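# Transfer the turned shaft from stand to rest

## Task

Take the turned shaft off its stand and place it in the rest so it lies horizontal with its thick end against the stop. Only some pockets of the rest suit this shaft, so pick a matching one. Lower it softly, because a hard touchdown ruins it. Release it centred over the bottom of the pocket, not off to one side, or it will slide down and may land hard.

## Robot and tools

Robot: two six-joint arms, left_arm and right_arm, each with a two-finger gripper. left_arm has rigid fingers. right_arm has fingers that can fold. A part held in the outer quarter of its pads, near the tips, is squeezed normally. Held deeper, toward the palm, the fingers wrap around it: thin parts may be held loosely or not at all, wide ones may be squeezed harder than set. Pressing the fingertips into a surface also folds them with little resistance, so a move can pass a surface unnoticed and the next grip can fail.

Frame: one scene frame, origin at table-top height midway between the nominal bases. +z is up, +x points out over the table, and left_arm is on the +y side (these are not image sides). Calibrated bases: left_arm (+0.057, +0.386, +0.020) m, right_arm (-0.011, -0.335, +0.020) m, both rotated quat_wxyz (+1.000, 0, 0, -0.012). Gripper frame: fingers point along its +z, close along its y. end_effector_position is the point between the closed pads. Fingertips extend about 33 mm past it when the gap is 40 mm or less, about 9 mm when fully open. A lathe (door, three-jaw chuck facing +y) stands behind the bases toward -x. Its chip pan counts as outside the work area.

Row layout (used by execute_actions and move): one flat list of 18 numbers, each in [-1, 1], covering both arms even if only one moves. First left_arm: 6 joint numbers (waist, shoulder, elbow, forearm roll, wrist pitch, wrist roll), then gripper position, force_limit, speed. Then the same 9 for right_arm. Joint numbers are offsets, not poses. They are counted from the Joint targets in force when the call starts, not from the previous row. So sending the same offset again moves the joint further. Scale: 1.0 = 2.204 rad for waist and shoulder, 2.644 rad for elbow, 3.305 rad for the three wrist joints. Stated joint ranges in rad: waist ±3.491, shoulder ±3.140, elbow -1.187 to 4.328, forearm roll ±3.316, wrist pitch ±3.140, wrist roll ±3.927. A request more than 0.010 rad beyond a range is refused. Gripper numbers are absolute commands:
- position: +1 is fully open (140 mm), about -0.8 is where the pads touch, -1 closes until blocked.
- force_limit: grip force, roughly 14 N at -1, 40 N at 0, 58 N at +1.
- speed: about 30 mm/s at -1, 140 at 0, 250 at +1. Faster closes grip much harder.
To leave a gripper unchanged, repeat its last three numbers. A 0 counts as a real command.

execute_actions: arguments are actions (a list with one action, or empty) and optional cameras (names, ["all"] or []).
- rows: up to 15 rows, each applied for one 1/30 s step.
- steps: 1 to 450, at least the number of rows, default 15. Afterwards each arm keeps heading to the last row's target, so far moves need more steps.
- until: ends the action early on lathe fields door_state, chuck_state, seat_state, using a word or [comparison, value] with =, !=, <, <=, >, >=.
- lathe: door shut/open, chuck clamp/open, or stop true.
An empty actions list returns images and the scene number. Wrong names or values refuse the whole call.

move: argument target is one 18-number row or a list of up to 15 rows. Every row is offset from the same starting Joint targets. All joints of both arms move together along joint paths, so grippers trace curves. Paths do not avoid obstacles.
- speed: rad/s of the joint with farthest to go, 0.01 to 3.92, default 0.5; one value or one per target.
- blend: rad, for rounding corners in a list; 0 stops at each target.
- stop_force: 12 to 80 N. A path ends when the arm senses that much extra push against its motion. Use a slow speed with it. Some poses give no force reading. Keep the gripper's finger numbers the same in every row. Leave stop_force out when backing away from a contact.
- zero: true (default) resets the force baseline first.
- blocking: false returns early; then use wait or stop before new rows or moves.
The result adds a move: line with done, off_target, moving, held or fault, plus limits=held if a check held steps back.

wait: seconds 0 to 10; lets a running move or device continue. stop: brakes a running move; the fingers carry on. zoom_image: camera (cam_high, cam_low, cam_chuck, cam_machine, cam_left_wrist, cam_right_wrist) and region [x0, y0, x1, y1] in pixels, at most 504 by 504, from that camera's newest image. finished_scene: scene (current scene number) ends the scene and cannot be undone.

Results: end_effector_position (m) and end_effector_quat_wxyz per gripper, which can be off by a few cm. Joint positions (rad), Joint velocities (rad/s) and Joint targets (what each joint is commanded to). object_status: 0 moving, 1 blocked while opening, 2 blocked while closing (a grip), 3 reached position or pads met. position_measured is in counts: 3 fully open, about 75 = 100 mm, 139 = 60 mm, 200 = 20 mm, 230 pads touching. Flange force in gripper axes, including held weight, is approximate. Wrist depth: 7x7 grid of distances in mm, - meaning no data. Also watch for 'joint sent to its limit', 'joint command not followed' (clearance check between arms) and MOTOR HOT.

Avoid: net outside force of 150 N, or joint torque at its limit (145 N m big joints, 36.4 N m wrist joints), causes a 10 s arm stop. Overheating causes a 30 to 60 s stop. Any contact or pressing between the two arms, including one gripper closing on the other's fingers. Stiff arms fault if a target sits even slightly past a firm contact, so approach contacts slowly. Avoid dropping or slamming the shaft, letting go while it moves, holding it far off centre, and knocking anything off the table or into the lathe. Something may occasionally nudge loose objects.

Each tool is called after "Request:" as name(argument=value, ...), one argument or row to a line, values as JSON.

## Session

Request:
execute_actions(
  actions=[],
  cameras=["cam_high","cam_low","cam_left_wrist","cam_right_wrist"],
)

Request:
zoom_image(
  camera="cam_high",
  region=[120, 130, 400, 300],
)

Scene clock: 0.00 s.
left_arm: end_effector_position=(+0.6630, +0.3095, +0.2886) position_measured=3 object_status=3 end_effector_quat_wxyz=(-0.020, -0.152, +0.987, +0.041) | right_arm: end_effector_position=(+0.7035, -0.3332, +0.2195) position_measured=3 object_status=3 end_effector_quat_wxyz=(-0.026, +0.952, -0.301, -0.048)
Joint positions: left_arm=[0.067 0.5 0.708 -0.079 -1.826 -1.326] | right_arm=[0.164 0.869 1.141 -0.093 -1.906 0.79]
Joint velocities: within noise
Flange force (N): no reading
Wrist depth (mm): cam_left_wrist=[360 352 356 367 380 385 391 / 378 372 376 389 399 408 415 / 399 403 411 416 423 430 437 / 412 132 432 441 448 450 124 / - 444 457 467 475 490 112 / - 482 489 498 509 520 537 / - 507 524 534 547 561 569] | cam_right_wrist=[309 308 304 303 302 300 298 / 332 329 326 324 323 319 319 / 358 356 353 350 347 348 341 / 381 140 383 377 377 368 131 / - 421 415 408 407 406 123 / 466 466 449 430 436 447 449 / 491 504 509 378 504 492 482]
Joint targets: left_arm=[0.067 0.500 0.708 -0.079 -1.826 -1.326] | right_arm=[0.164 0.869 1.141 -0.093 -1.906 0.790]
Tool commands: left_gripper/position=+1.0 left_gripper/force_limit=+1.0 left_gripper/speed=+1.0 right_gripper/position=+1.0 right_gripper/force_limit=+1.0 right_gripper/speed=+1.0
lathe: door_state=shut chuck_state=open seat_state=open
Images, in order (width x height): cam_high 504x504, cam_low 504x504, cam_left_wrist 672x504, cam_right_wrist 672x504.

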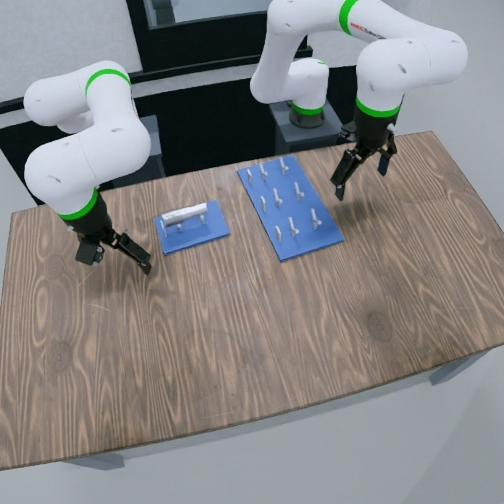

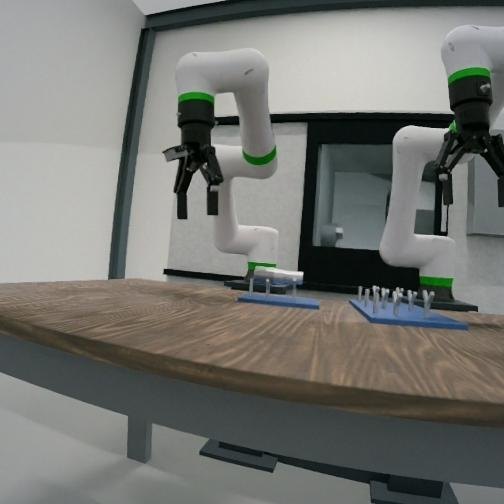

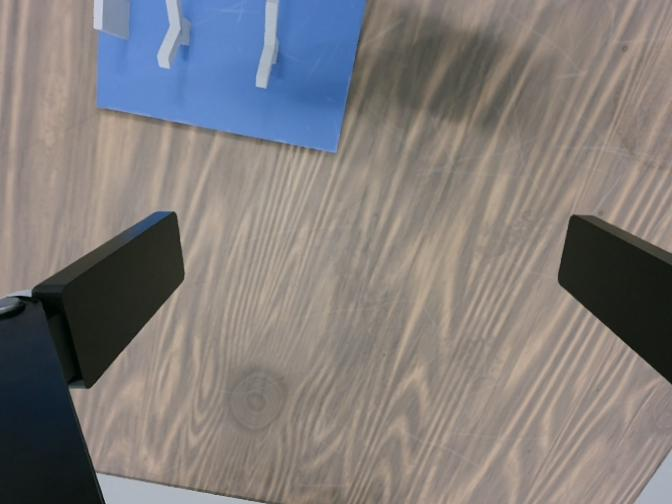

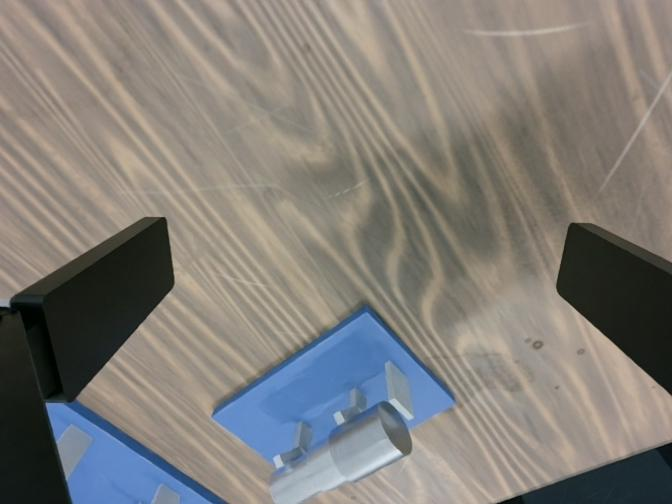

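Scaled by 1.800.

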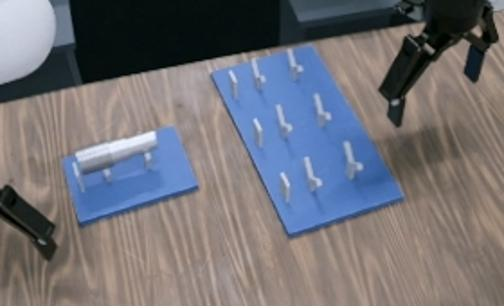

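Request:
move(
  target=[-0.0771,-0.1729,-0.2362,0.0239,0.0879,0.4841,1,1,1,-0.3630,0,0,0,0,0,1,1,1],
  speed=0.9,
  cameras=["cam_left_wrist"],
)

Request:
zoom_image(
  camera="cam_left_wrist",
  region=[150, 0, 402, 210],
)

Request:
zoom_image(
  camera="cam_left_wrist",
  region=[350, 0, 602, 210],
)

Request:
move(
  target=[-0.0403,-0.1130,-0.0936,0,-0.0005,0.0269,1,1,1,0,0,0,0,0,0,1,1,1],
  speed=0.9,
  cameras=["cam_left_wrist"],
)

Request:
zoom_image(
  camera="cam_left_wrist",
  region=[50, 0, 302, 210],
)

Request:
zoom_image(
  camera="cam_left_wrist",
  region=[250, 0, 502, 210],
)

Scene clock: 65.90 s.
left_arm: end_effector_position=(+0.5148, +0.1963, +0.2403) position_measured=3 object_status=3 end_effector_quat_wxyz=(+0.000, +0.757, -0.653, +0.000) | right_arm: end_effector_position=(+0.4883, -0.8462, +0.2195) position_measured=3 object_status=3 end_effector_quat_wxyz=(-0.042, +0.760, -0.648, -0.034)
Joint positions: left_arm=[-0.103 0.119 0.083 0 -1.536 0.274] | right_arm=[-0.636 0.869 1.141 -0.093 -1.906 0.79]
Flange force (N): left_arm=[5.6 -5.5 -4.7] | right_arm=no reading
Wrist depth (mm): cam_left_wrist=[332 328 320 319 318 320 319 / 351 347 338 338 334 336 335 / 373 373 356 359 352 355 356 / 391 132 383 383 381 376 124 / - 415 423 422 419 420 112 / - 457 454 454 453 449 435 / - 496 491 491 489 496 466] | cam_right_wrist=[984 952 956 1019 929 922 - / 721 1014 1019 1066 1014 988 997 / 360 355 357 361 699 1019 1056 / 381 139 383 382 375 368 130 / - 418 416 418 411 409 124 / 477 465 457 458 453 447 - / 519 514 512 507 502 488 589]
Joint targets: left_arm=[-0.103 0.119 0.083 0.000 -1.536 0.274] | right_arm=[-0.636 0.869 1.141 -0.093 -1.906 0.790]
lathe: door_state=shut chuck_state=open seat_state=open
move: done
Images, in order (width x height): cam_left_wrist 672x504.

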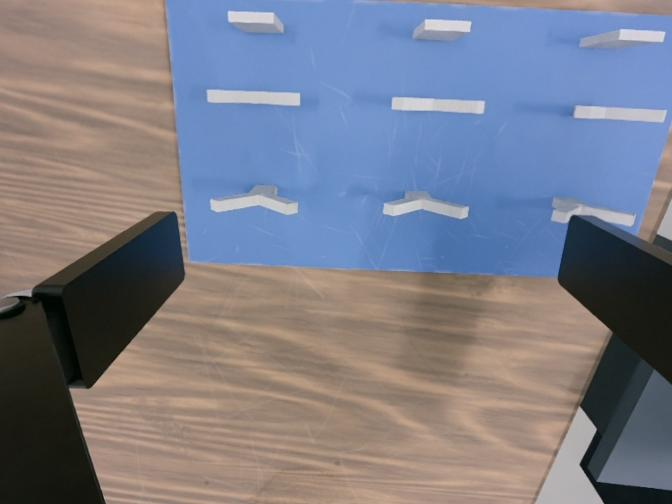

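Scaled by 2.000.

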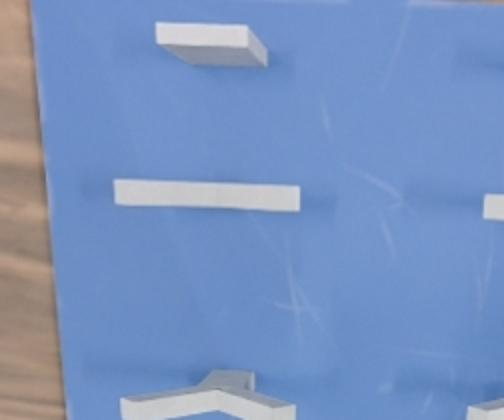

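Scaled by 2.000.

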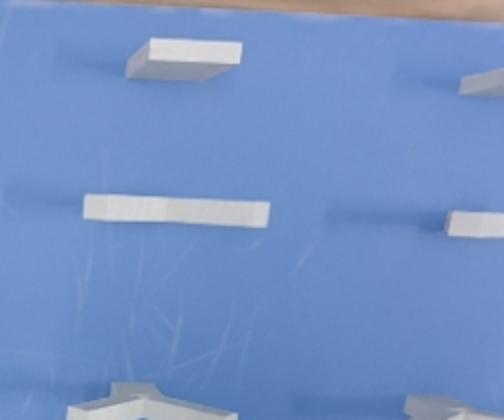

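Scene clock: 66.70 s.
left_arm: end_effector_position=(+0.3967, +0.1783, +0.2403) position_measured=3 object_status=3 end_effector_quat_wxyz=(+0.000, +0.757, -0.653, +0.000) | right_arm: end_effector_position=(+0.4882, -0.8462, +0.2195) position_measured=3 object_status=3 end_effector_quat_wxyz=(-0.042, +0.760, -0.648, -0.034)
Joint positions: left_arm=[-0.191 -0.13 -0.164 0 -1.537 0.363] | right_arm=[-0.636 0.869 1.141 -0.093 -1.906 0.79]
Flange force (N): left_arm=[7.7 -4.3 -5.6] | right_arm=no reading
Wrist depth (mm): cam_left_wrist=[321 321 320 320 322 322 983 / 341 340 336 337 334 341 1032 / 363 356 356 358 353 365 1102 / 380 132 383 383 381 379 124 / - 413 426 422 420 413 112 / - 456 456 455 455 435 400 / - 495 494 489 491 460 413] | cam_right_wrist=[956 964 976 936 940 960 925 / 721 1001 1019 964 1014 1001 988 / 359 355 357 360 667 1066 1123 / 380 140 386 383 375 367 130 / - 421 418 415 412 407 123 / 478 464 461 453 452 449 - / 519 515 507 505 503 598 -]
Joint targets: left_arm=[-0.191 -0.130 -0.165 0.000 -1.537 0.363] | right_arm=[-0.636 0.869 1.141 -0.093 -1.906 0.790]
lathe: door_state=shut chuck_state=open seat_state=open
move: done
Images, in order (width x height): cam_left_wrist 672x504.

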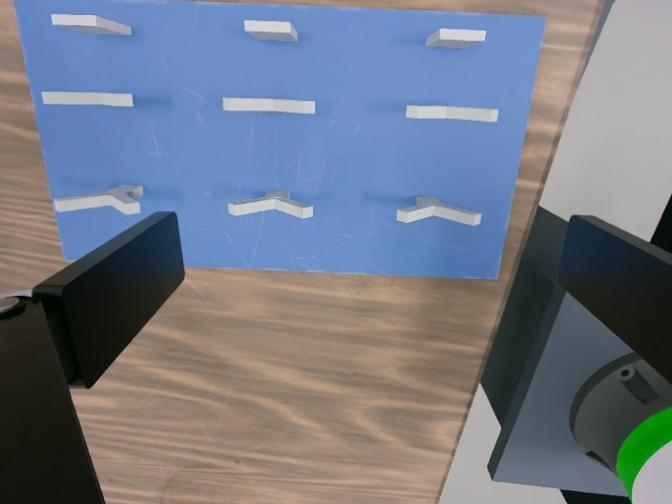

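Scaled by 2.000.

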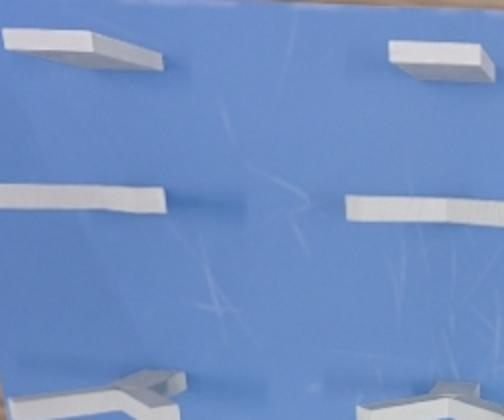

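Scaled by 2.000.

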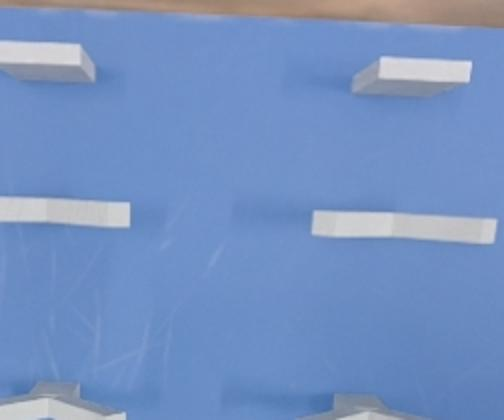

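Request:
zoom_image(
  camera="cam_left_wrist",
  region=[50, 170, 180, 240],
)

Request:
zoom_image(
  camera="cam_left_wrist",
  region=[210, 170, 340, 240],
)

Request:
zoom_image(
  camera="cam_left_wrist",
  region=[380, 170, 510, 240],
)

Request:
zoom_image(
  camera="cam_left_wrist",
  region=[30, 70, 160, 140],
)

Request:
zoom_image(
  camera="cam_left_wrist",
  region=[210, 70, 340, 140],
)

Request:
zoom_image(
  camera="cam_left_wrist",
  region=[380, 70, 510, 140],
)

Request:
move(
  target=[0.0403,0.1130,0.0936,0,0.0005,-0.0269,1,1,1,0,0,0,0,0,0,1,1,1],
  speed=0.9,
  cameras=["cam_left_wrist"],
)

Request:
zoom_image(
  camera="cam_left_wrist",
  region=[195, 170, 325, 240],
)

Request:
zoom_image(
  camera="cam_left_wrist",
  region=[360, 170, 490, 240],
)

Request:
zoom_image(
  camera="cam_left_wrist",
  region=[540, 170, 670, 240],
)

Request:
zoom_image(
  camera="cam_left_wrist",
  region=[195, 70, 325, 140],
)

Request:
zoom_image(
  camera="cam_left_wrist",
  region=[370, 70, 500, 140],
)

Request:
zoom_image(
  camera="cam_left_wrist",
  region=[542, 80, 672, 150],
)

Scaled by 3.877.

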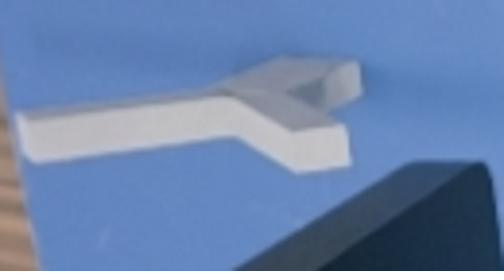

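Scaled by 3.877.

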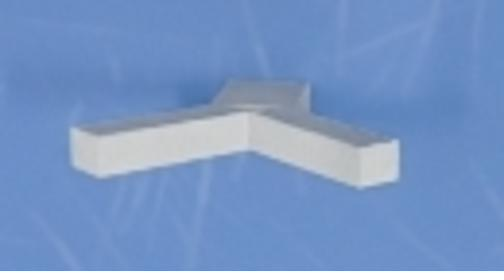

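Scaled by 3.877.

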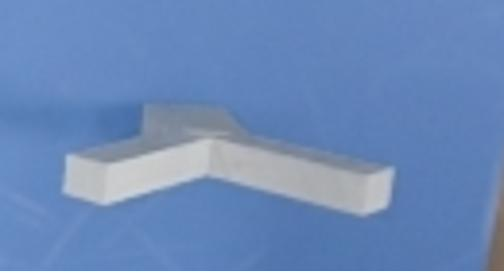

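Scaled by 3.877.

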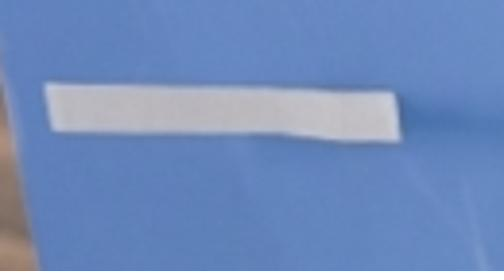

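Scaled by 3.877.

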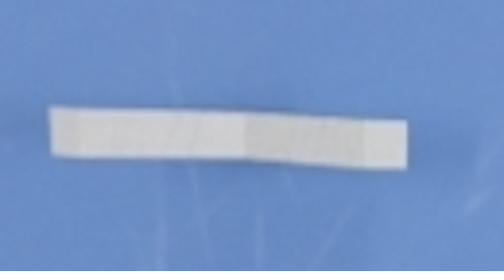

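Scaled by 3.877.

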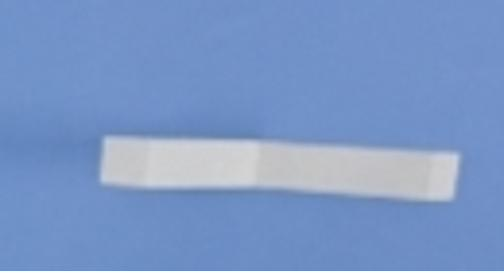

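Scene clock: 102.17 s.
left_arm: end_effector_position=(+0.5148, +0.1963, +0.2404) position_measured=3 object_status=3 end_effector_quat_wxyz=(+0.000, +0.757, -0.653, +0.000) | right_arm: end_effector_position=(+0.4882, -0.8462, +0.2195) position_measured=3 object_status=3 end_effector_quat_wxyz=(-0.042, +0.760, -0.648, -0.034)
Joint positions: left_arm=[-0.103 0.118 0.083 0 -1.536 0.274] | right_arm=[-0.636 0.869 1.141 -0.093 -1.906 0.79]
Flange force (N): left_arm=[6.0 -5.5 -4.1] | right_arm=no reading
Wrist depth (mm): cam_left_wrist=[332 328 320 319 319 320 318 / 353 347 338 337 333 335 335 / 373 374 355 358 353 356 355 / 389 132 383 382 380 375 124 / - 413 426 421 422 422 112 / - 457 453 453 450 450 449 / - 494 493 493 489 494 467] | cam_right_wrist=[968 922 968 940 933 936 933 / 705 1001 960 1006 1006 1019 1192 / 359 357 358 363 674 1051 1076 / 380 140 382 380 377 367 130 / - 420 419 415 412 407 124 / 476 464 461 455 451 450 - / 521 517 509 509 497 503 -]
Joint targets: left_arm=[-0.103 0.119 0.083 0.000 -1.536 0.274] | right_arm=[-0.636 0.869 1.141 -0.093 -1.906 0.790]
lathe: door_state=shut chuck_state=open seat_state=open
move: done
Images, in order (width x height): cam_left_wrist 672x504.

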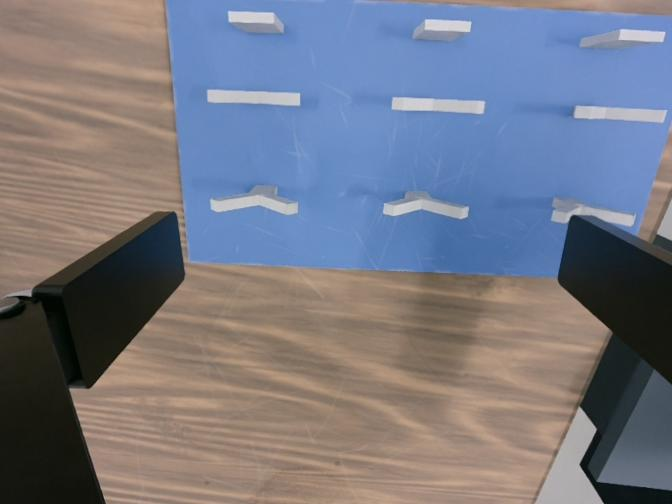

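Scaled by 3.877.

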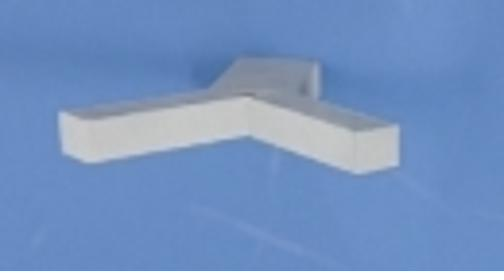

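Scaled by 3.877.

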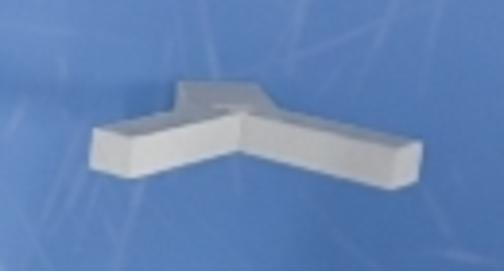

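Scaled by 3.877.

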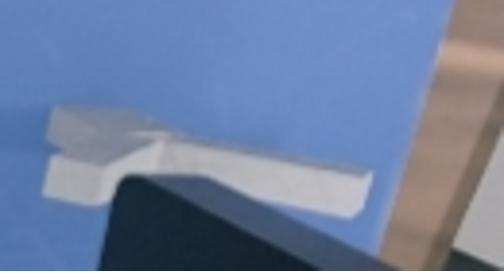

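Scaled by 3.877.

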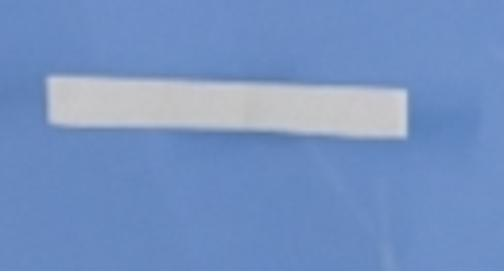

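Scaled by 3.877.

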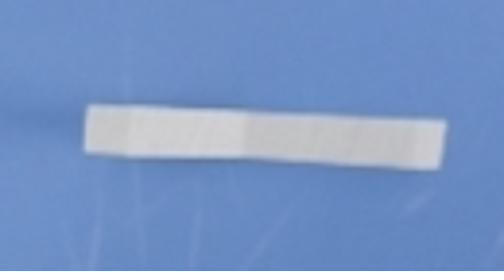

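Scaled by 3.877.

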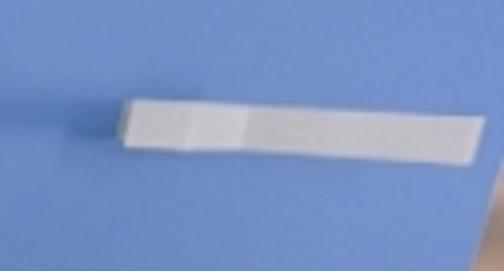

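Request:
move(
  target=[-0.3150,0.1961,0.1792,0,-0.0126,0.1807,1,1,1,0,0,0,0,0,0,1,1,1],
  speed=0.9,
  cameras=["cam_left_wrist"],
)

Request:
zoom_image(
  camera="cam_left_wrist",
  region=[190, 10, 390, 200],
)

Request:
zoom_image(
  camera="cam_left_wrist",
  region=[190, 160, 390, 350],
)

Request:
move(
  target=[0.0493,0.0784,0.1023,0,-0.0296,-0.0328,1,1,1,0,0,0,0,0,0,1,1,1],
  speed=0.9,
  cameras=["cam_left_wrist"],
)

Request:
zoom_image(
  camera="cam_left_wrist",
  region=[340, 10, 540, 200],
)

Request:
zoom_image(
  camera="cam_left_wrist",
  region=[340, 160, 540, 350],
)

Scene clock: 195.67 s.
left_arm: end_effector_position=(+0.4012, -0.1743, +0.2006) position_measured=3 object_status=3 end_effector_quat_wxyz=(+0.000, +0.725, -0.689, +0.000) | right_arm: end_effector_position=(+0.4882, -0.8462, +0.2195) position_measured=3 object_status=3 end_effector_quat_wxyz=(-0.042, +0.760, -0.648, -0.034)
Joint positions: left_arm=[-0.797 0.551 0.557 0 -1.577 0.871] | right_arm=[-0.636 0.869 1.141 -0.093 -1.906 0.79]
Flange force (N): left_arm=[15.1 -5.7 -5.3] | right_arm=no reading
Wrist depth (mm): cam_left_wrist=[295 293 288 289 292 291 421 / 313 308 224 304 309 309 992 / 331 328 238 321 328 327 1066 / 345 132 262 344 348 344 124 / - 134 377 376 375 372 112 / - 405 404 402 397 398 - / - 417 416 422 415 - -] | cam_right_wrist=[960 952 952 976 940 922 940 / 710 1001 1019 1019 988 1014 1006 / 357 354 358 363 703 1071 1071 / 379 140 382 379 378 368 131 / - 421 419 413 412 410 123 / 480 464 457 459 447 443 - / 519 519 511 507 502 609 -]
Joint targets: left_arm=[-0.797 0.551 0.557 0.000 -1.577 0.871] | right_arm=[-0.636 0.869 1.141 -0.093 -1.906 0.790]
lathe: door_state=shut chuck_state=open seat_state=open
move: done
Images, in order (width x height): cam_left_wrist 672x504.

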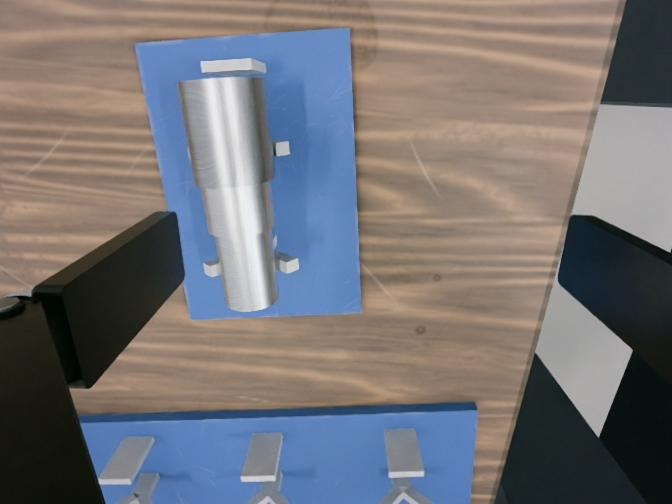

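Scaled by 2.520.

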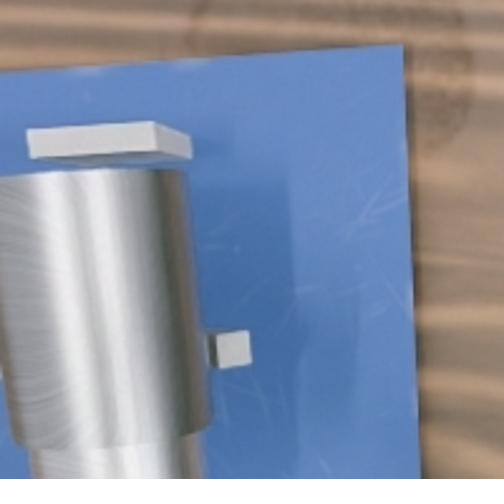

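Scaled by 2.520.

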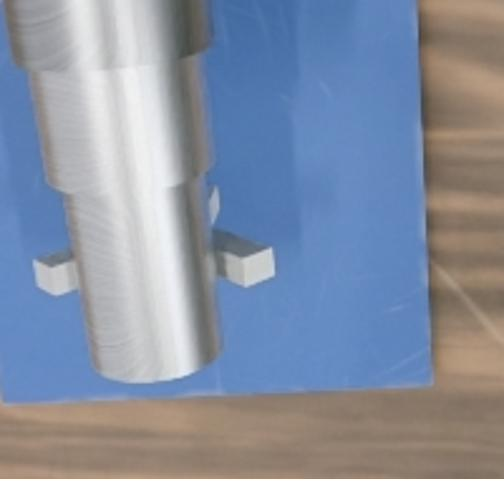

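Scene clock: 196.47 s.
left_arm: end_effector_position=(+0.5011, -0.1695, +0.2004) position_measured=3 object_status=3 end_effector_quat_wxyz=(+0.000, +0.725, -0.689, +0.000) | right_arm: end_effector_position=(+0.4882, -0.8462, +0.2195) position_measured=3 object_status=3 end_effector_quat_wxyz=(-0.042, +0.760, -0.648, -0.034)
Joint positions: left_arm=[-0.688 0.723 0.827 0 -1.675 0.763] | right_arm=[-0.636 0.869 1.141 -0.093 -1.906 0.79]
Flange force (N): left_arm=[19.7 -12.2 -6.4] | right_arm=no reading
Wrist depth (mm): cam_left_wrist=[296 294 293 289 286 290 290 / 313 313 311 295 225 308 306 / 331 332 330 311 239 326 326 / 346 132 352 338 280 343 124 / - 369 377 376 375 373 112 / - 409 404 400 399 398 400 / - 440 417 413 420 413 -] | cam_right_wrist=[968 964 952 940 922 936 925 / 714 1001 1028 1010 1001 1091 997 / 357 354 356 360 701 1051 1061 / 382 140 386 380 379 366 130 / - 421 417 417 410 409 123 / 476 465 456 454 448 447 688 / 519 516 509 503 501 501 641]
Joint targets: left_arm=[-0.688 0.723 0.827 0.000 -1.675 0.763] | right_arm=[-0.636 0.869 1.141 -0.093 -1.906 0.790]
lathe: door_state=shut chuck_state=open seat_state=open
move: done
Images, in order (width x height): cam_left_wrist 672x504.

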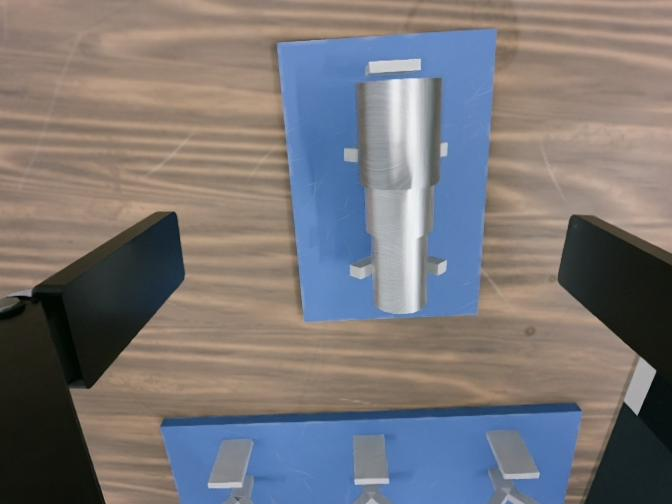

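Scaled by 2.520.

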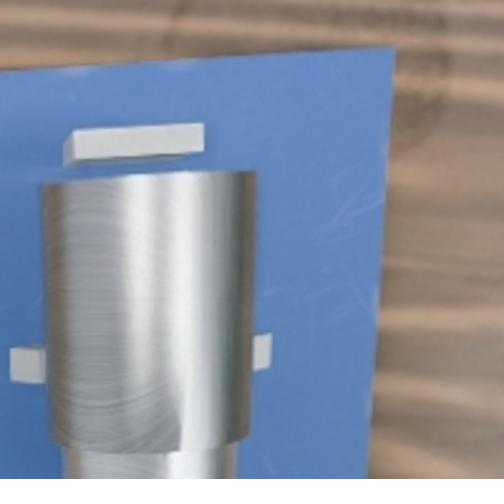

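Scaled by 2.520.

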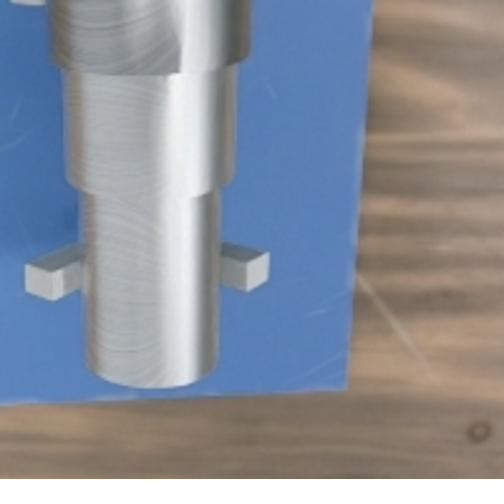

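Request:
move(
  target=[0.1310,-0.4578,-0.4575,0,0.0607,-0.0656,1,1,1,0,0,0,0,0,0,1,1,1],
  speed=0.9,
  cameras=["cam_left_wrist"],
)

Request:
zoom_image(
  camera="cam_left_wrist",
  region=[225, 110, 355, 180],
)

Request:
zoom_image(
  camera="cam_left_wrist",
  region=[225, 215, 355, 285],
)

Request:
move(
  target=[0.0602,0.0827,0.0562,0,0.0102,-0.0402,1,1,1,0,0,0,0,0,0,1,1,1],
  speed=0.9,
  cameras=["cam_left_wrist"],
)

Request:
zoom_image(
  camera="cam_left_wrist",
  region=[370, 110, 500, 180],
)

Request:
zoom_image(
  camera="cam_left_wrist",
  region=[370, 215, 500, 285],
)

Request:
move(
  target=[0.0551,0.1478,0.1302,0,-0.0056,-0.0367,1,1,1,0,0,0,0,0,0,1,1,1],
  speed=0.9,
  cameras=["cam_left_wrist"],
)

Request:
zoom_image(
  camera="cam_left_wrist",
  region=[225, 110, 355, 180],
)

Request:
zoom_image(
  camera="cam_left_wrist",
  region=[225, 215, 355, 285],
)

Request:
move(
  target=[0.0214,0.1032,0.1132,0,-0.0218,-0.0143,1,1,1,0,0,0,0,0,0,1,1,1],
  speed=0.9,
  cameras=["cam_left_wrist"],
)

Request:
zoom_image(
  camera="cam_left_wrist",
  region=[370, 110, 500, 180],
)

Request:
zoom_image(
  camera="cam_left_wrist",
  region=[370, 215, 500, 285],
)

Scene clock: 316.17 s.
left_arm: end_effector_position=(+0.2883, +0.1388, +0.2002) position_measured=3 object_status=3 end_effector_quat_wxyz=(+0.000, +0.749, -0.663, +0.000) | right_arm: end_effector_position=(+0.4882, -0.8462, +0.2195) position_measured=3 object_status=3 end_effector_quat_wxyz=(-0.042, +0.760, -0.648, -0.034)
Joint positions: left_arm=[-0.399 -0.285 -0.382 0 -1.475 0.546] | right_arm=[-0.636 0.869 1.141 -0.093 -1.906 0.79]
Flange force (N): left_arm=[7.5 -1.5 -4.9] | right_arm=no reading
Wrist depth (mm): cam_left_wrist=[291 293 292 290 294 935 939 / 303 303 303 301 311 992 1023 / 323 322 320 320 334 1051 1051 / 335 133 341 335 363 - 124 / - 356 379 379 381 367 112 / - 410 407 405 392 373 368 / - 445 442 439 419 353 316] | cam_right_wrist=[984 944 944 929 956 893 929 / 712 1010 1019 997 1001 - 1001 / 359 357 356 359 637 1076 1066 / 381 140 384 380 376 370 131 / - 419 418 412 409 407 123 / 479 464 462 456 449 446 - / 517 515 511 505 498 488 -]
Joint targets: left_arm=[-0.399 -0.285 -0.382 0.000 -1.475 0.546] | right_arm=[-0.636 0.869 1.141 -0.093 -1.906 0.790]
lathe: door_state=shut chuck_state=open seat_state=open
move: done
Images, in order (width x height): cam_left_wrist 672x504.

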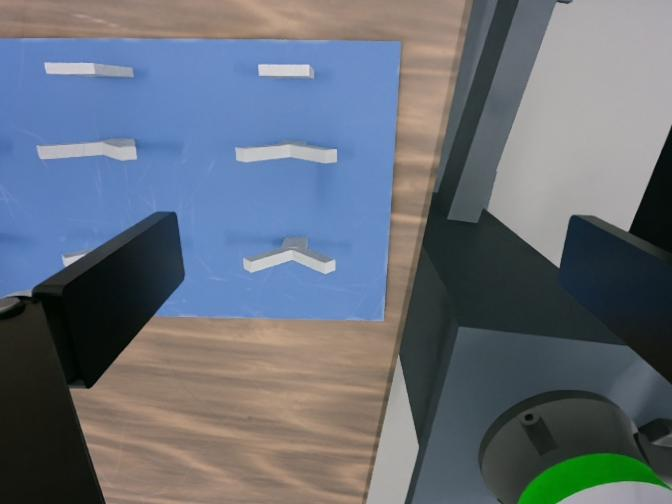

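Scaled by 3.877.

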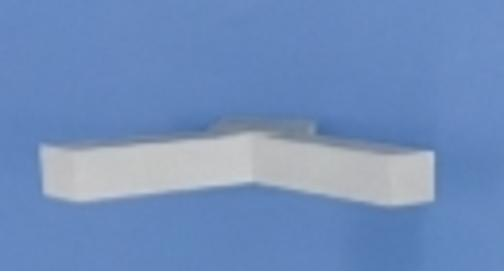

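Scaled by 3.877.

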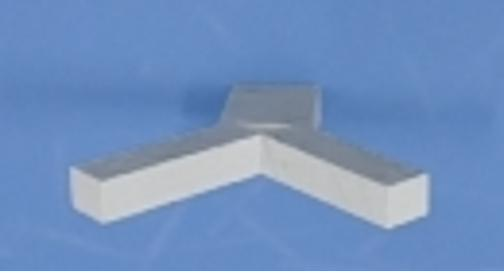

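Scene clock: 316.97 s.
left_arm: end_effector_position=(+0.3875, +0.1511, +0.2003) position_measured=3 object_status=3 end_effector_quat_wxyz=(+0.000, +0.749, -0.663, +0.000) | right_arm: end_effector_position=(+0.4882, -0.8462, +0.2195) position_measured=3 object_status=3 end_effector_quat_wxyz=(-0.042, +0.760, -0.648, -0.034)
Joint positions: left_arm=[-0.267 -0.103 -0.234 0 -1.441 0.413] | right_arm=[-0.636 0.869 1.141 -0.093 -1.906 0.79]
Flange force (N): left_arm=[5.6 -2.4 -4.8] | right_arm=no reading
Wrist depth (mm): cam_left_wrist=[291 292 292 290 290 290 916 / 303 302 302 301 301 303 1005 / 323 323 320 319 317 327 1066 / 335 133 335 340 335 341 124 / - 355 379 378 376 380 112 / - 408 407 404 404 382 369 / - 445 442 441 440 414 373] | cam_right_wrist=[956 1001 952 936 972 936 948 / 721 940 1023 1096 1001 1006 997 / 356 356 356 358 663 1056 1056 / 382 140 380 380 377 369 131 / - 417 418 415 412 409 124 / 475 467 459 454 451 451 - / 517 517 515 507 501 505 604]
Joint targets: left_arm=[-0.267 -0.103 -0.234 0.000 -1.441 0.413] | right_arm=[-0.636 0.869 1.141 -0.093 -1.906 0.790]
lathe: door_state=shut chuck_state=open seat_state=open
move: done
Images, in order (width x height): cam_left_wrist 672x504.

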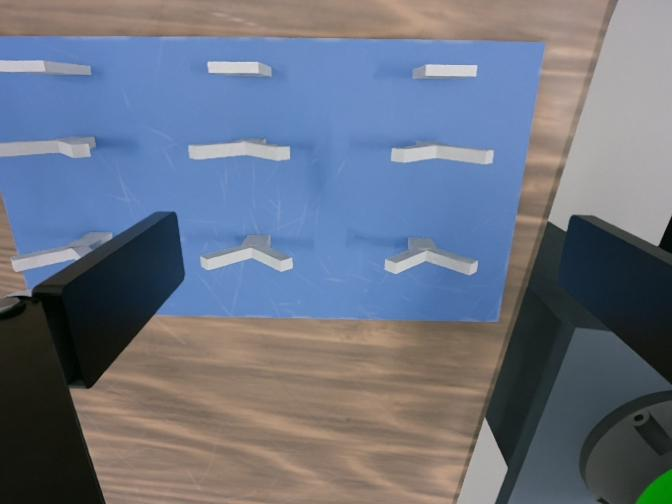

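Scaled by 3.877.

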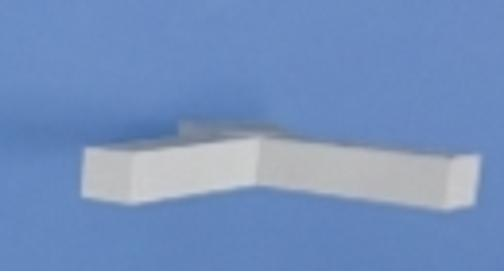

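Scaled by 3.877.

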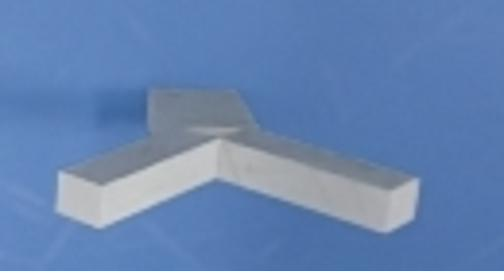

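Scene clock: 317.87 s.
left_arm: end_effector_position=(+0.5452, +0.1703, +0.2003) position_measured=3 object_status=3 end_effector_quat_wxyz=(+0.000, +0.749, -0.663, +0.000) | right_arm: end_effector_position=(+0.4882, -0.8462, +0.2195) position_measured=3 object_status=3 end_effector_quat_wxyz=(-0.042, +0.760, -0.648, -0.034)
Joint positions: left_arm=[-0.145 0.222 0.11 0 -1.459 0.292] | right_arm=[-0.636 0.869 1.141 -0.093 -1.906 0.79]
Flange force (N): left_arm=[5.9 -5.0 -3.6] | right_arm=no reading
Wrist depth (mm): cam_left_wrist=[297 294 288 287 290 287 287 / 315 312 301 301 298 297 297 / 333 332 319 318 318 316 314 / 346 132 340 336 334 332 123 / - 367 378 378 374 379 111 / - 409 408 405 404 402 406 / - 441 439 437 438 436 434] | cam_right_wrist=[968 956 944 940 948 948 936 / 725 911 1028 1086 1014 997 1001 / 358 356 355 363 699 1081 1066 / 382 140 383 379 378 369 130 / - 421 419 415 409 407 124 / 481 466 461 454 451 447 - / 515 514 511 506 498 504 -]
Joint targets: left_arm=[-0.145 0.223 0.110 0.000 -1.459 0.292] | right_arm=[-0.636 0.869 1.141 -0.093 -1.906 0.790]
lathe: door_state=shut chuck_state=open seat_state=open
move: done
Images, in order (width x height): cam_left_wrist 672x504.

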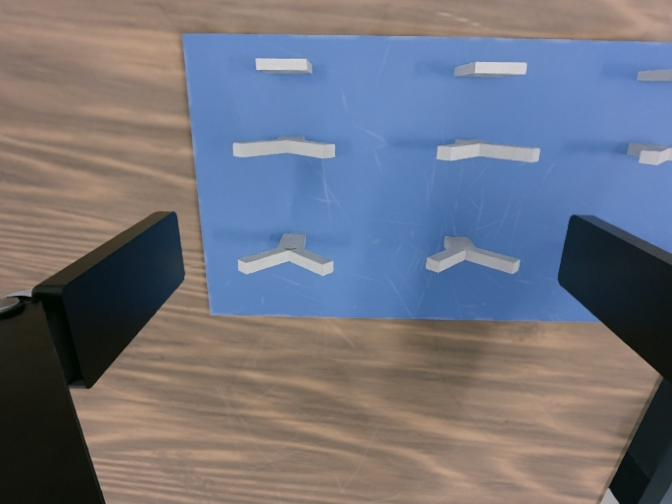

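Scaled by 3.877.

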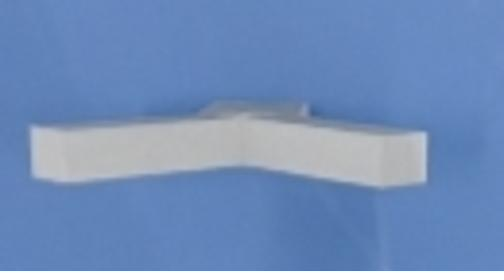

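Scaled by 3.877.

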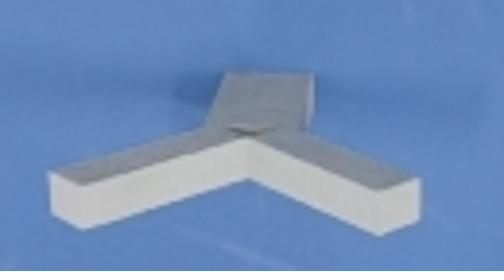

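Scene clock: 318.70 s.
left_arm: end_effector_position=(+0.6443, +0.1826, +0.2004) position_measured=3 object_status=3 end_effector_quat_wxyz=(+0.000, +0.749, -0.663, +0.000) | right_arm: end_effector_position=(+0.4882, -0.8462, +0.2195) position_measured=3 object_status=3 end_effector_quat_wxyz=(-0.042, +0.760, -0.648, -0.034)
Joint positions: left_arm=[-0.098 0.45 0.41 0 -1.531 0.244] | right_arm=[-0.636 0.869 1.141 -0.093 -1.906 0.79]
Flange force (N): left_arm=[6.8 -10.4 -5.3] | right_arm=no reading
Wrist depth (mm): cam_left_wrist=[295 294 294 289 285 287 287 / 313 313 312 303 299 298 296 / 333 331 329 322 316 315 316 / 347 132 353 344 332 333 124 / - 369 377 376 374 379 112 / - 407 406 404 402 400 407 / - 440 438 435 435 434 431] | cam_right_wrist=[976 976 952 948 944 948 944 / 725 1001 - 1023 1001 1001 997 / 356 356 358 361 699 1071 1139 / 379 140 384 378 377 369 131 / - 421 417 414 412 409 124 / 476 462 461 456 449 448 - / 516 514 514 500 500 492 -]
Joint targets: left_arm=[-0.098 0.450 0.410 0.000 -1.531 0.244] | right_arm=[-0.636 0.869 1.141 -0.093 -1.906 0.790]
lathe: door_state=shut chuck_state=open seat_state=open
move: done
Images, in order (width x height): cam_left_wrist 672x504.

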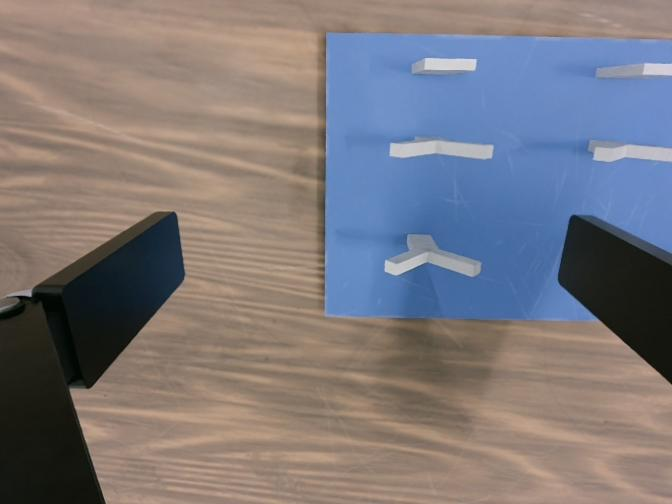

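Scaled by 3.877.

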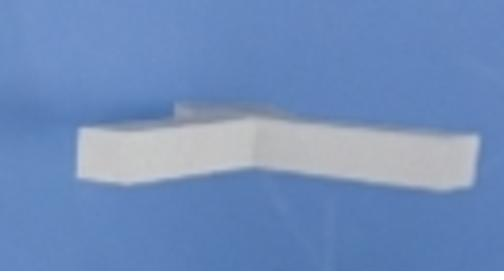

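Scaled by 3.877.

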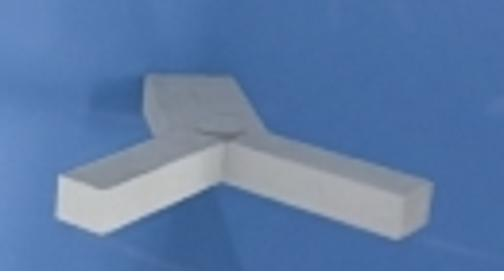

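Request:
move(
  target=[-0.3169,0.0458,0.0556,0,-0.0139,0.1895,1,1,1,0,0,0,0,0,0,1,1,1],
  speed=0.9,
  cameras=["cam_left_wrist"],
)

Request:
zoom_image(
  camera="cam_left_wrist",
  region=[160, 60, 310, 210],
)

Scene clock: 399.13 s.
left_arm: end_effector_position=(+0.4014, -0.1743, +0.2004) position_measured=3 object_status=3 end_effector_quat_wxyz=(+0.000, +0.725, -0.689, +0.000) | right_arm: end_effector_position=(+0.4882, -0.8462, +0.2195) position_measured=3 object_status=3 end_effector_quat_wxyz=(-0.042, +0.760, -0.648, -0.034)
Joint positions: left_arm=[-0.796 0.551 0.557 0 -1.577 0.871] | right_arm=[-0.636 0.869 1.141 -0.093 -1.906 0.79]
Flange force (N): left_arm=[12.8 -7.2 -5.8] | right_arm=no reading
Wrist depth (mm): cam_left_wrist=[296 291 287 289 292 291 292 / 314 307 222 304 310 308 1005 / 333 327 238 323 328 328 1056 / 345 132 261 343 351 345 124 / - 134 378 375 375 372 112 / - 404 404 400 397 413 1275 / - 419 416 423 412 - -] | cam_right_wrist=[968 - 952 944 929 936 911 / 718 1014 - 993 933 1019 964 / 358 356 354 360 684 1071 1081 / 382 140 382 381 377 368 131 / - 422 418 415 410 407 124 / 478 466 459 455 447 446 - / 521 523 512 505 496 490 625]
Joint targets: left_arm=[-0.797 0.551 0.557 0.000 -1.577 0.871] | right_arm=[-0.636 0.869 1.141 -0.093 -1.906 0.790]
lathe: door_state=shut chuck_state=open seat_state=open
move: done
Images, in order (width x height): cam_left_wrist 672x504.

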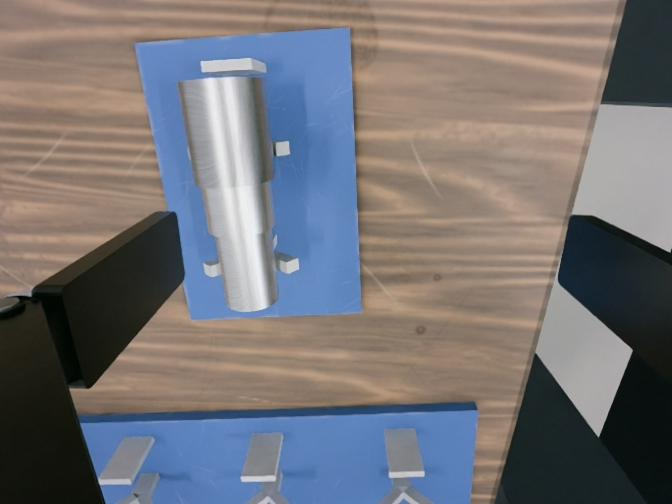

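Scaled by 3.360.

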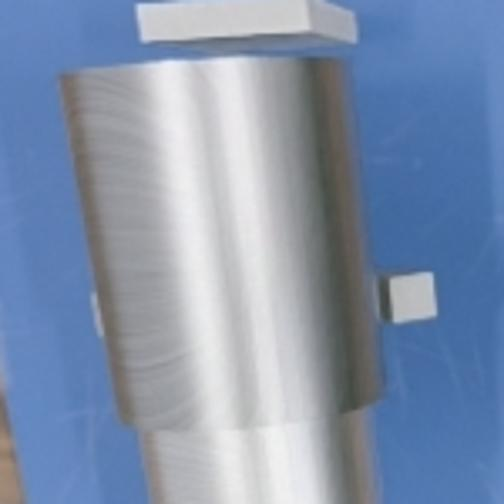

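Request:
move(
  target=[0.0461,0.0371,0.0033,0,0.0221,-0.0143,0.36,-0.7,0,0,0,0,0,0,0,1,1,1],
  speed=0.5,
  cameras=["cam_left_wrist"],
)

Request:
zoom_image(
  camera="cam_left_wrist",
  region=[240, 130, 500, 330],
)

Scene clock: 430.53 s.
left_arm: end_effector_position=(+0.4765, -0.1543, +0.1504) position_measured=84 object_status=3 end_effector_quat_wxyz=(+0.000, +0.743, -0.669, +0.000) | right_arm: end_effector_position=(+0.4882, -0.8462, +0.2195) position_measured=3 object_status=3 end_effector_quat_wxyz=(-0.042, +0.760, -0.648, -0.034)
Joint positions: left_arm=[-0.695 0.633 0.566 0 -1.504 0.824] | right_arm=[-0.636 0.869 1.141 -0.093 -1.906 0.79]
Flange force (N): left_arm=[12.3 -5.5 -4.4] | right_arm=no reading
Wrist depth (mm): cam_left_wrist=[250 250 244 191 232 246 247 / 265 264 259 172 245 262 260 / 282 282 274 187 263 277 277 / 301 292 149 204 281 139 291 / - 82 311 304 304 119 85 / - - 344 343 341 341 - / - - 355 355 354 348 -] | cam_right_wrist=[984 960 940 940 952 936 925 / 714 1010 993 - 988 - 960 / 357 355 356 363 665 1056 1071 / 383 140 384 379 375 368 130 / - 423 415 416 410 412 123 / 477 464 460 458 450 449 - / 517 517 511 506 504 493 -]
Joint targets: left_arm=[-0.695 0.633 0.566 0.000 -1.504 0.824] | right_arm=[-0.636 0.869 1.141 -0.093 -1.906 0.790]
lathe: door_state=shut chuck_state=open seat_state=open
move: done
Images, in order (width x height): cam_left_wrist 672x504.

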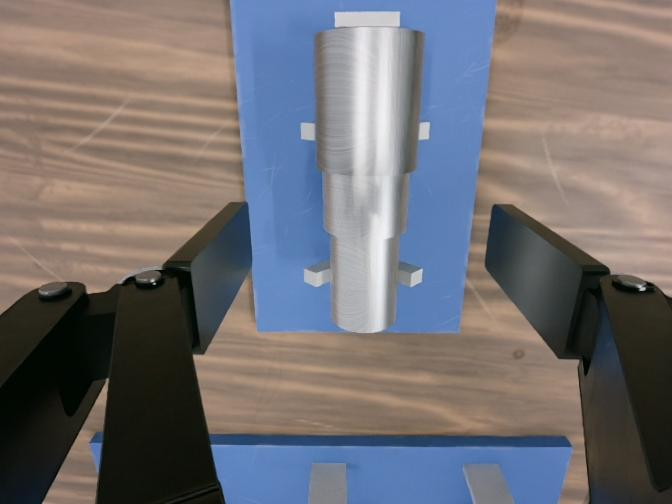

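Scaled by 1.938.

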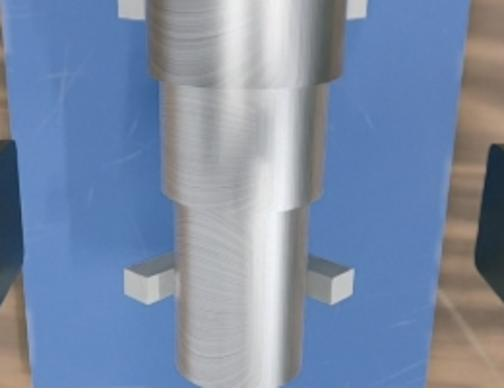

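Request:
move(
  target=[-0.0002,0.0137,-0.0498,0,0.0489,0.0017,0.36,-0.7,0,0,0,0,0,0,0,1,1,1],
  speed=0.3,
  stop_force=20,
)

Request:
execute_actions(
  actions=[
    {"rows":[[0,0,0,0,0,0,-1,-0.7,-1,0,0,0,0,0,0,1,1,1]],"steps":75},
  ],
  cameras=["cam_left_wrist"],
)

Scene clock: 446.83 s.
left_arm: end_effector_position=(+0.4759, -0.1541, +0.0741) position_measured=84 object_status=3 end_effector_quat_wxyz=(+0.000, +0.745, -0.667, +0.000) | right_arm: end_effector_position=(+0.4882, -0.8462, +0.2195) position_measured=3 object_status=3 end_effector_quat_wxyz=(-0.042, +0.760, -0.648, -0.034)
Joint positions: left_arm=[-0.695 0.663 0.434 0 -1.343 0.829] | right_arm=[-0.636 0.869 1.141 -0.093 -1.906 0.79]
Flange force (N): left_arm=[12.2 -6.0 -1.9] | right_arm=no reading
Wrist depth (mm): cam_left_wrist=[182 182 171 94 93 169 179 / 193 192 181 100 98 181 189 / 205 205 192 105 105 197 201 / 219 213 149 114 198 139 212 / - 82 216 128 152 128 85 / - - 247 140 230 249 - / - - 272 270 269 263 -] | cam_right_wrist=[968 968 948 952 1001 933 922 / 716 918 1019 1006 964 1014 997 / 358 355 358 362 703 1066 1066 / 382 140 382 380 375 368 131 / - 419 416 411 408 406 124 / 477 464 463 456 451 443 - / 522 515 516 507 498 514 -]
Joint targets: left_arm=[-0.695 0.663 0.434 0.000 -1.343 0.829] | right_arm=[-0.636 0.869 1.141 -0.093 -1.906 0.790]
lathe: door_state=shut chuck_state=open seat_state=open
move: done

Scene clock: 449.53 s.
left_arm: end_effector_position=(+0.4759, -0.1541, +0.0741) position_measured=167 object_status=2 end_effector_quat_wxyz=(+0.000, +0.745, -0.667, +0.000) | right_arm: end_effector_position=(+0.4882, -0.8462, +0.2195) position_measured=3 object_status=3 end_effector_quat_wxyz=(-0.042, +0.760, -0.648, -0.034)
Joint positions: left_arm=[-0.695 0.663 0.434 0 -1.343 0.829] | right_arm=[-0.636 0.869 1.141 -0.093 -1.906 0.79]
Flange force (N): left_arm=[11.0 -4.5 -3.0] | right_arm=no reading
Wrist depth (mm): cam_left_wrist=[182 182 171 94 93 169 179 / 193 193 180 100 98 181 189 / 205 205 194 105 105 195 201 / 219 216 202 116 115 209 214 / - 77 88 128 126 77 82 / - 68 61 136 140 - - / - - - 271 270 - -] | cam_right_wrist=[968 948 1019 956 948 936 911 / 718 1014 964 980 1001 1001 968 / 357 356 358 361 686 1056 1056 / 384 140 382 379 375 369 130 / - 421 418 414 411 409 124 / 475 467 457 454 450 447 - / 515 517 516 508 497 493 -]
Joint targets: left_arm=[-0.695 0.663 0.434 0.000 -1.343 0.829] | right_arm=[-0.636 0.869 1.141 -0.093 -1.906 0.790]
lathe: door_state=shut chuck_state=open seat_state=open
Images, in order (width x height): cam_left_wrist 672x504.

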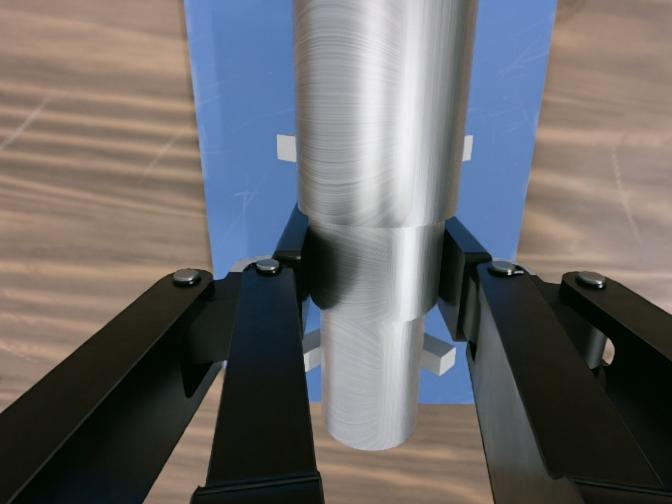

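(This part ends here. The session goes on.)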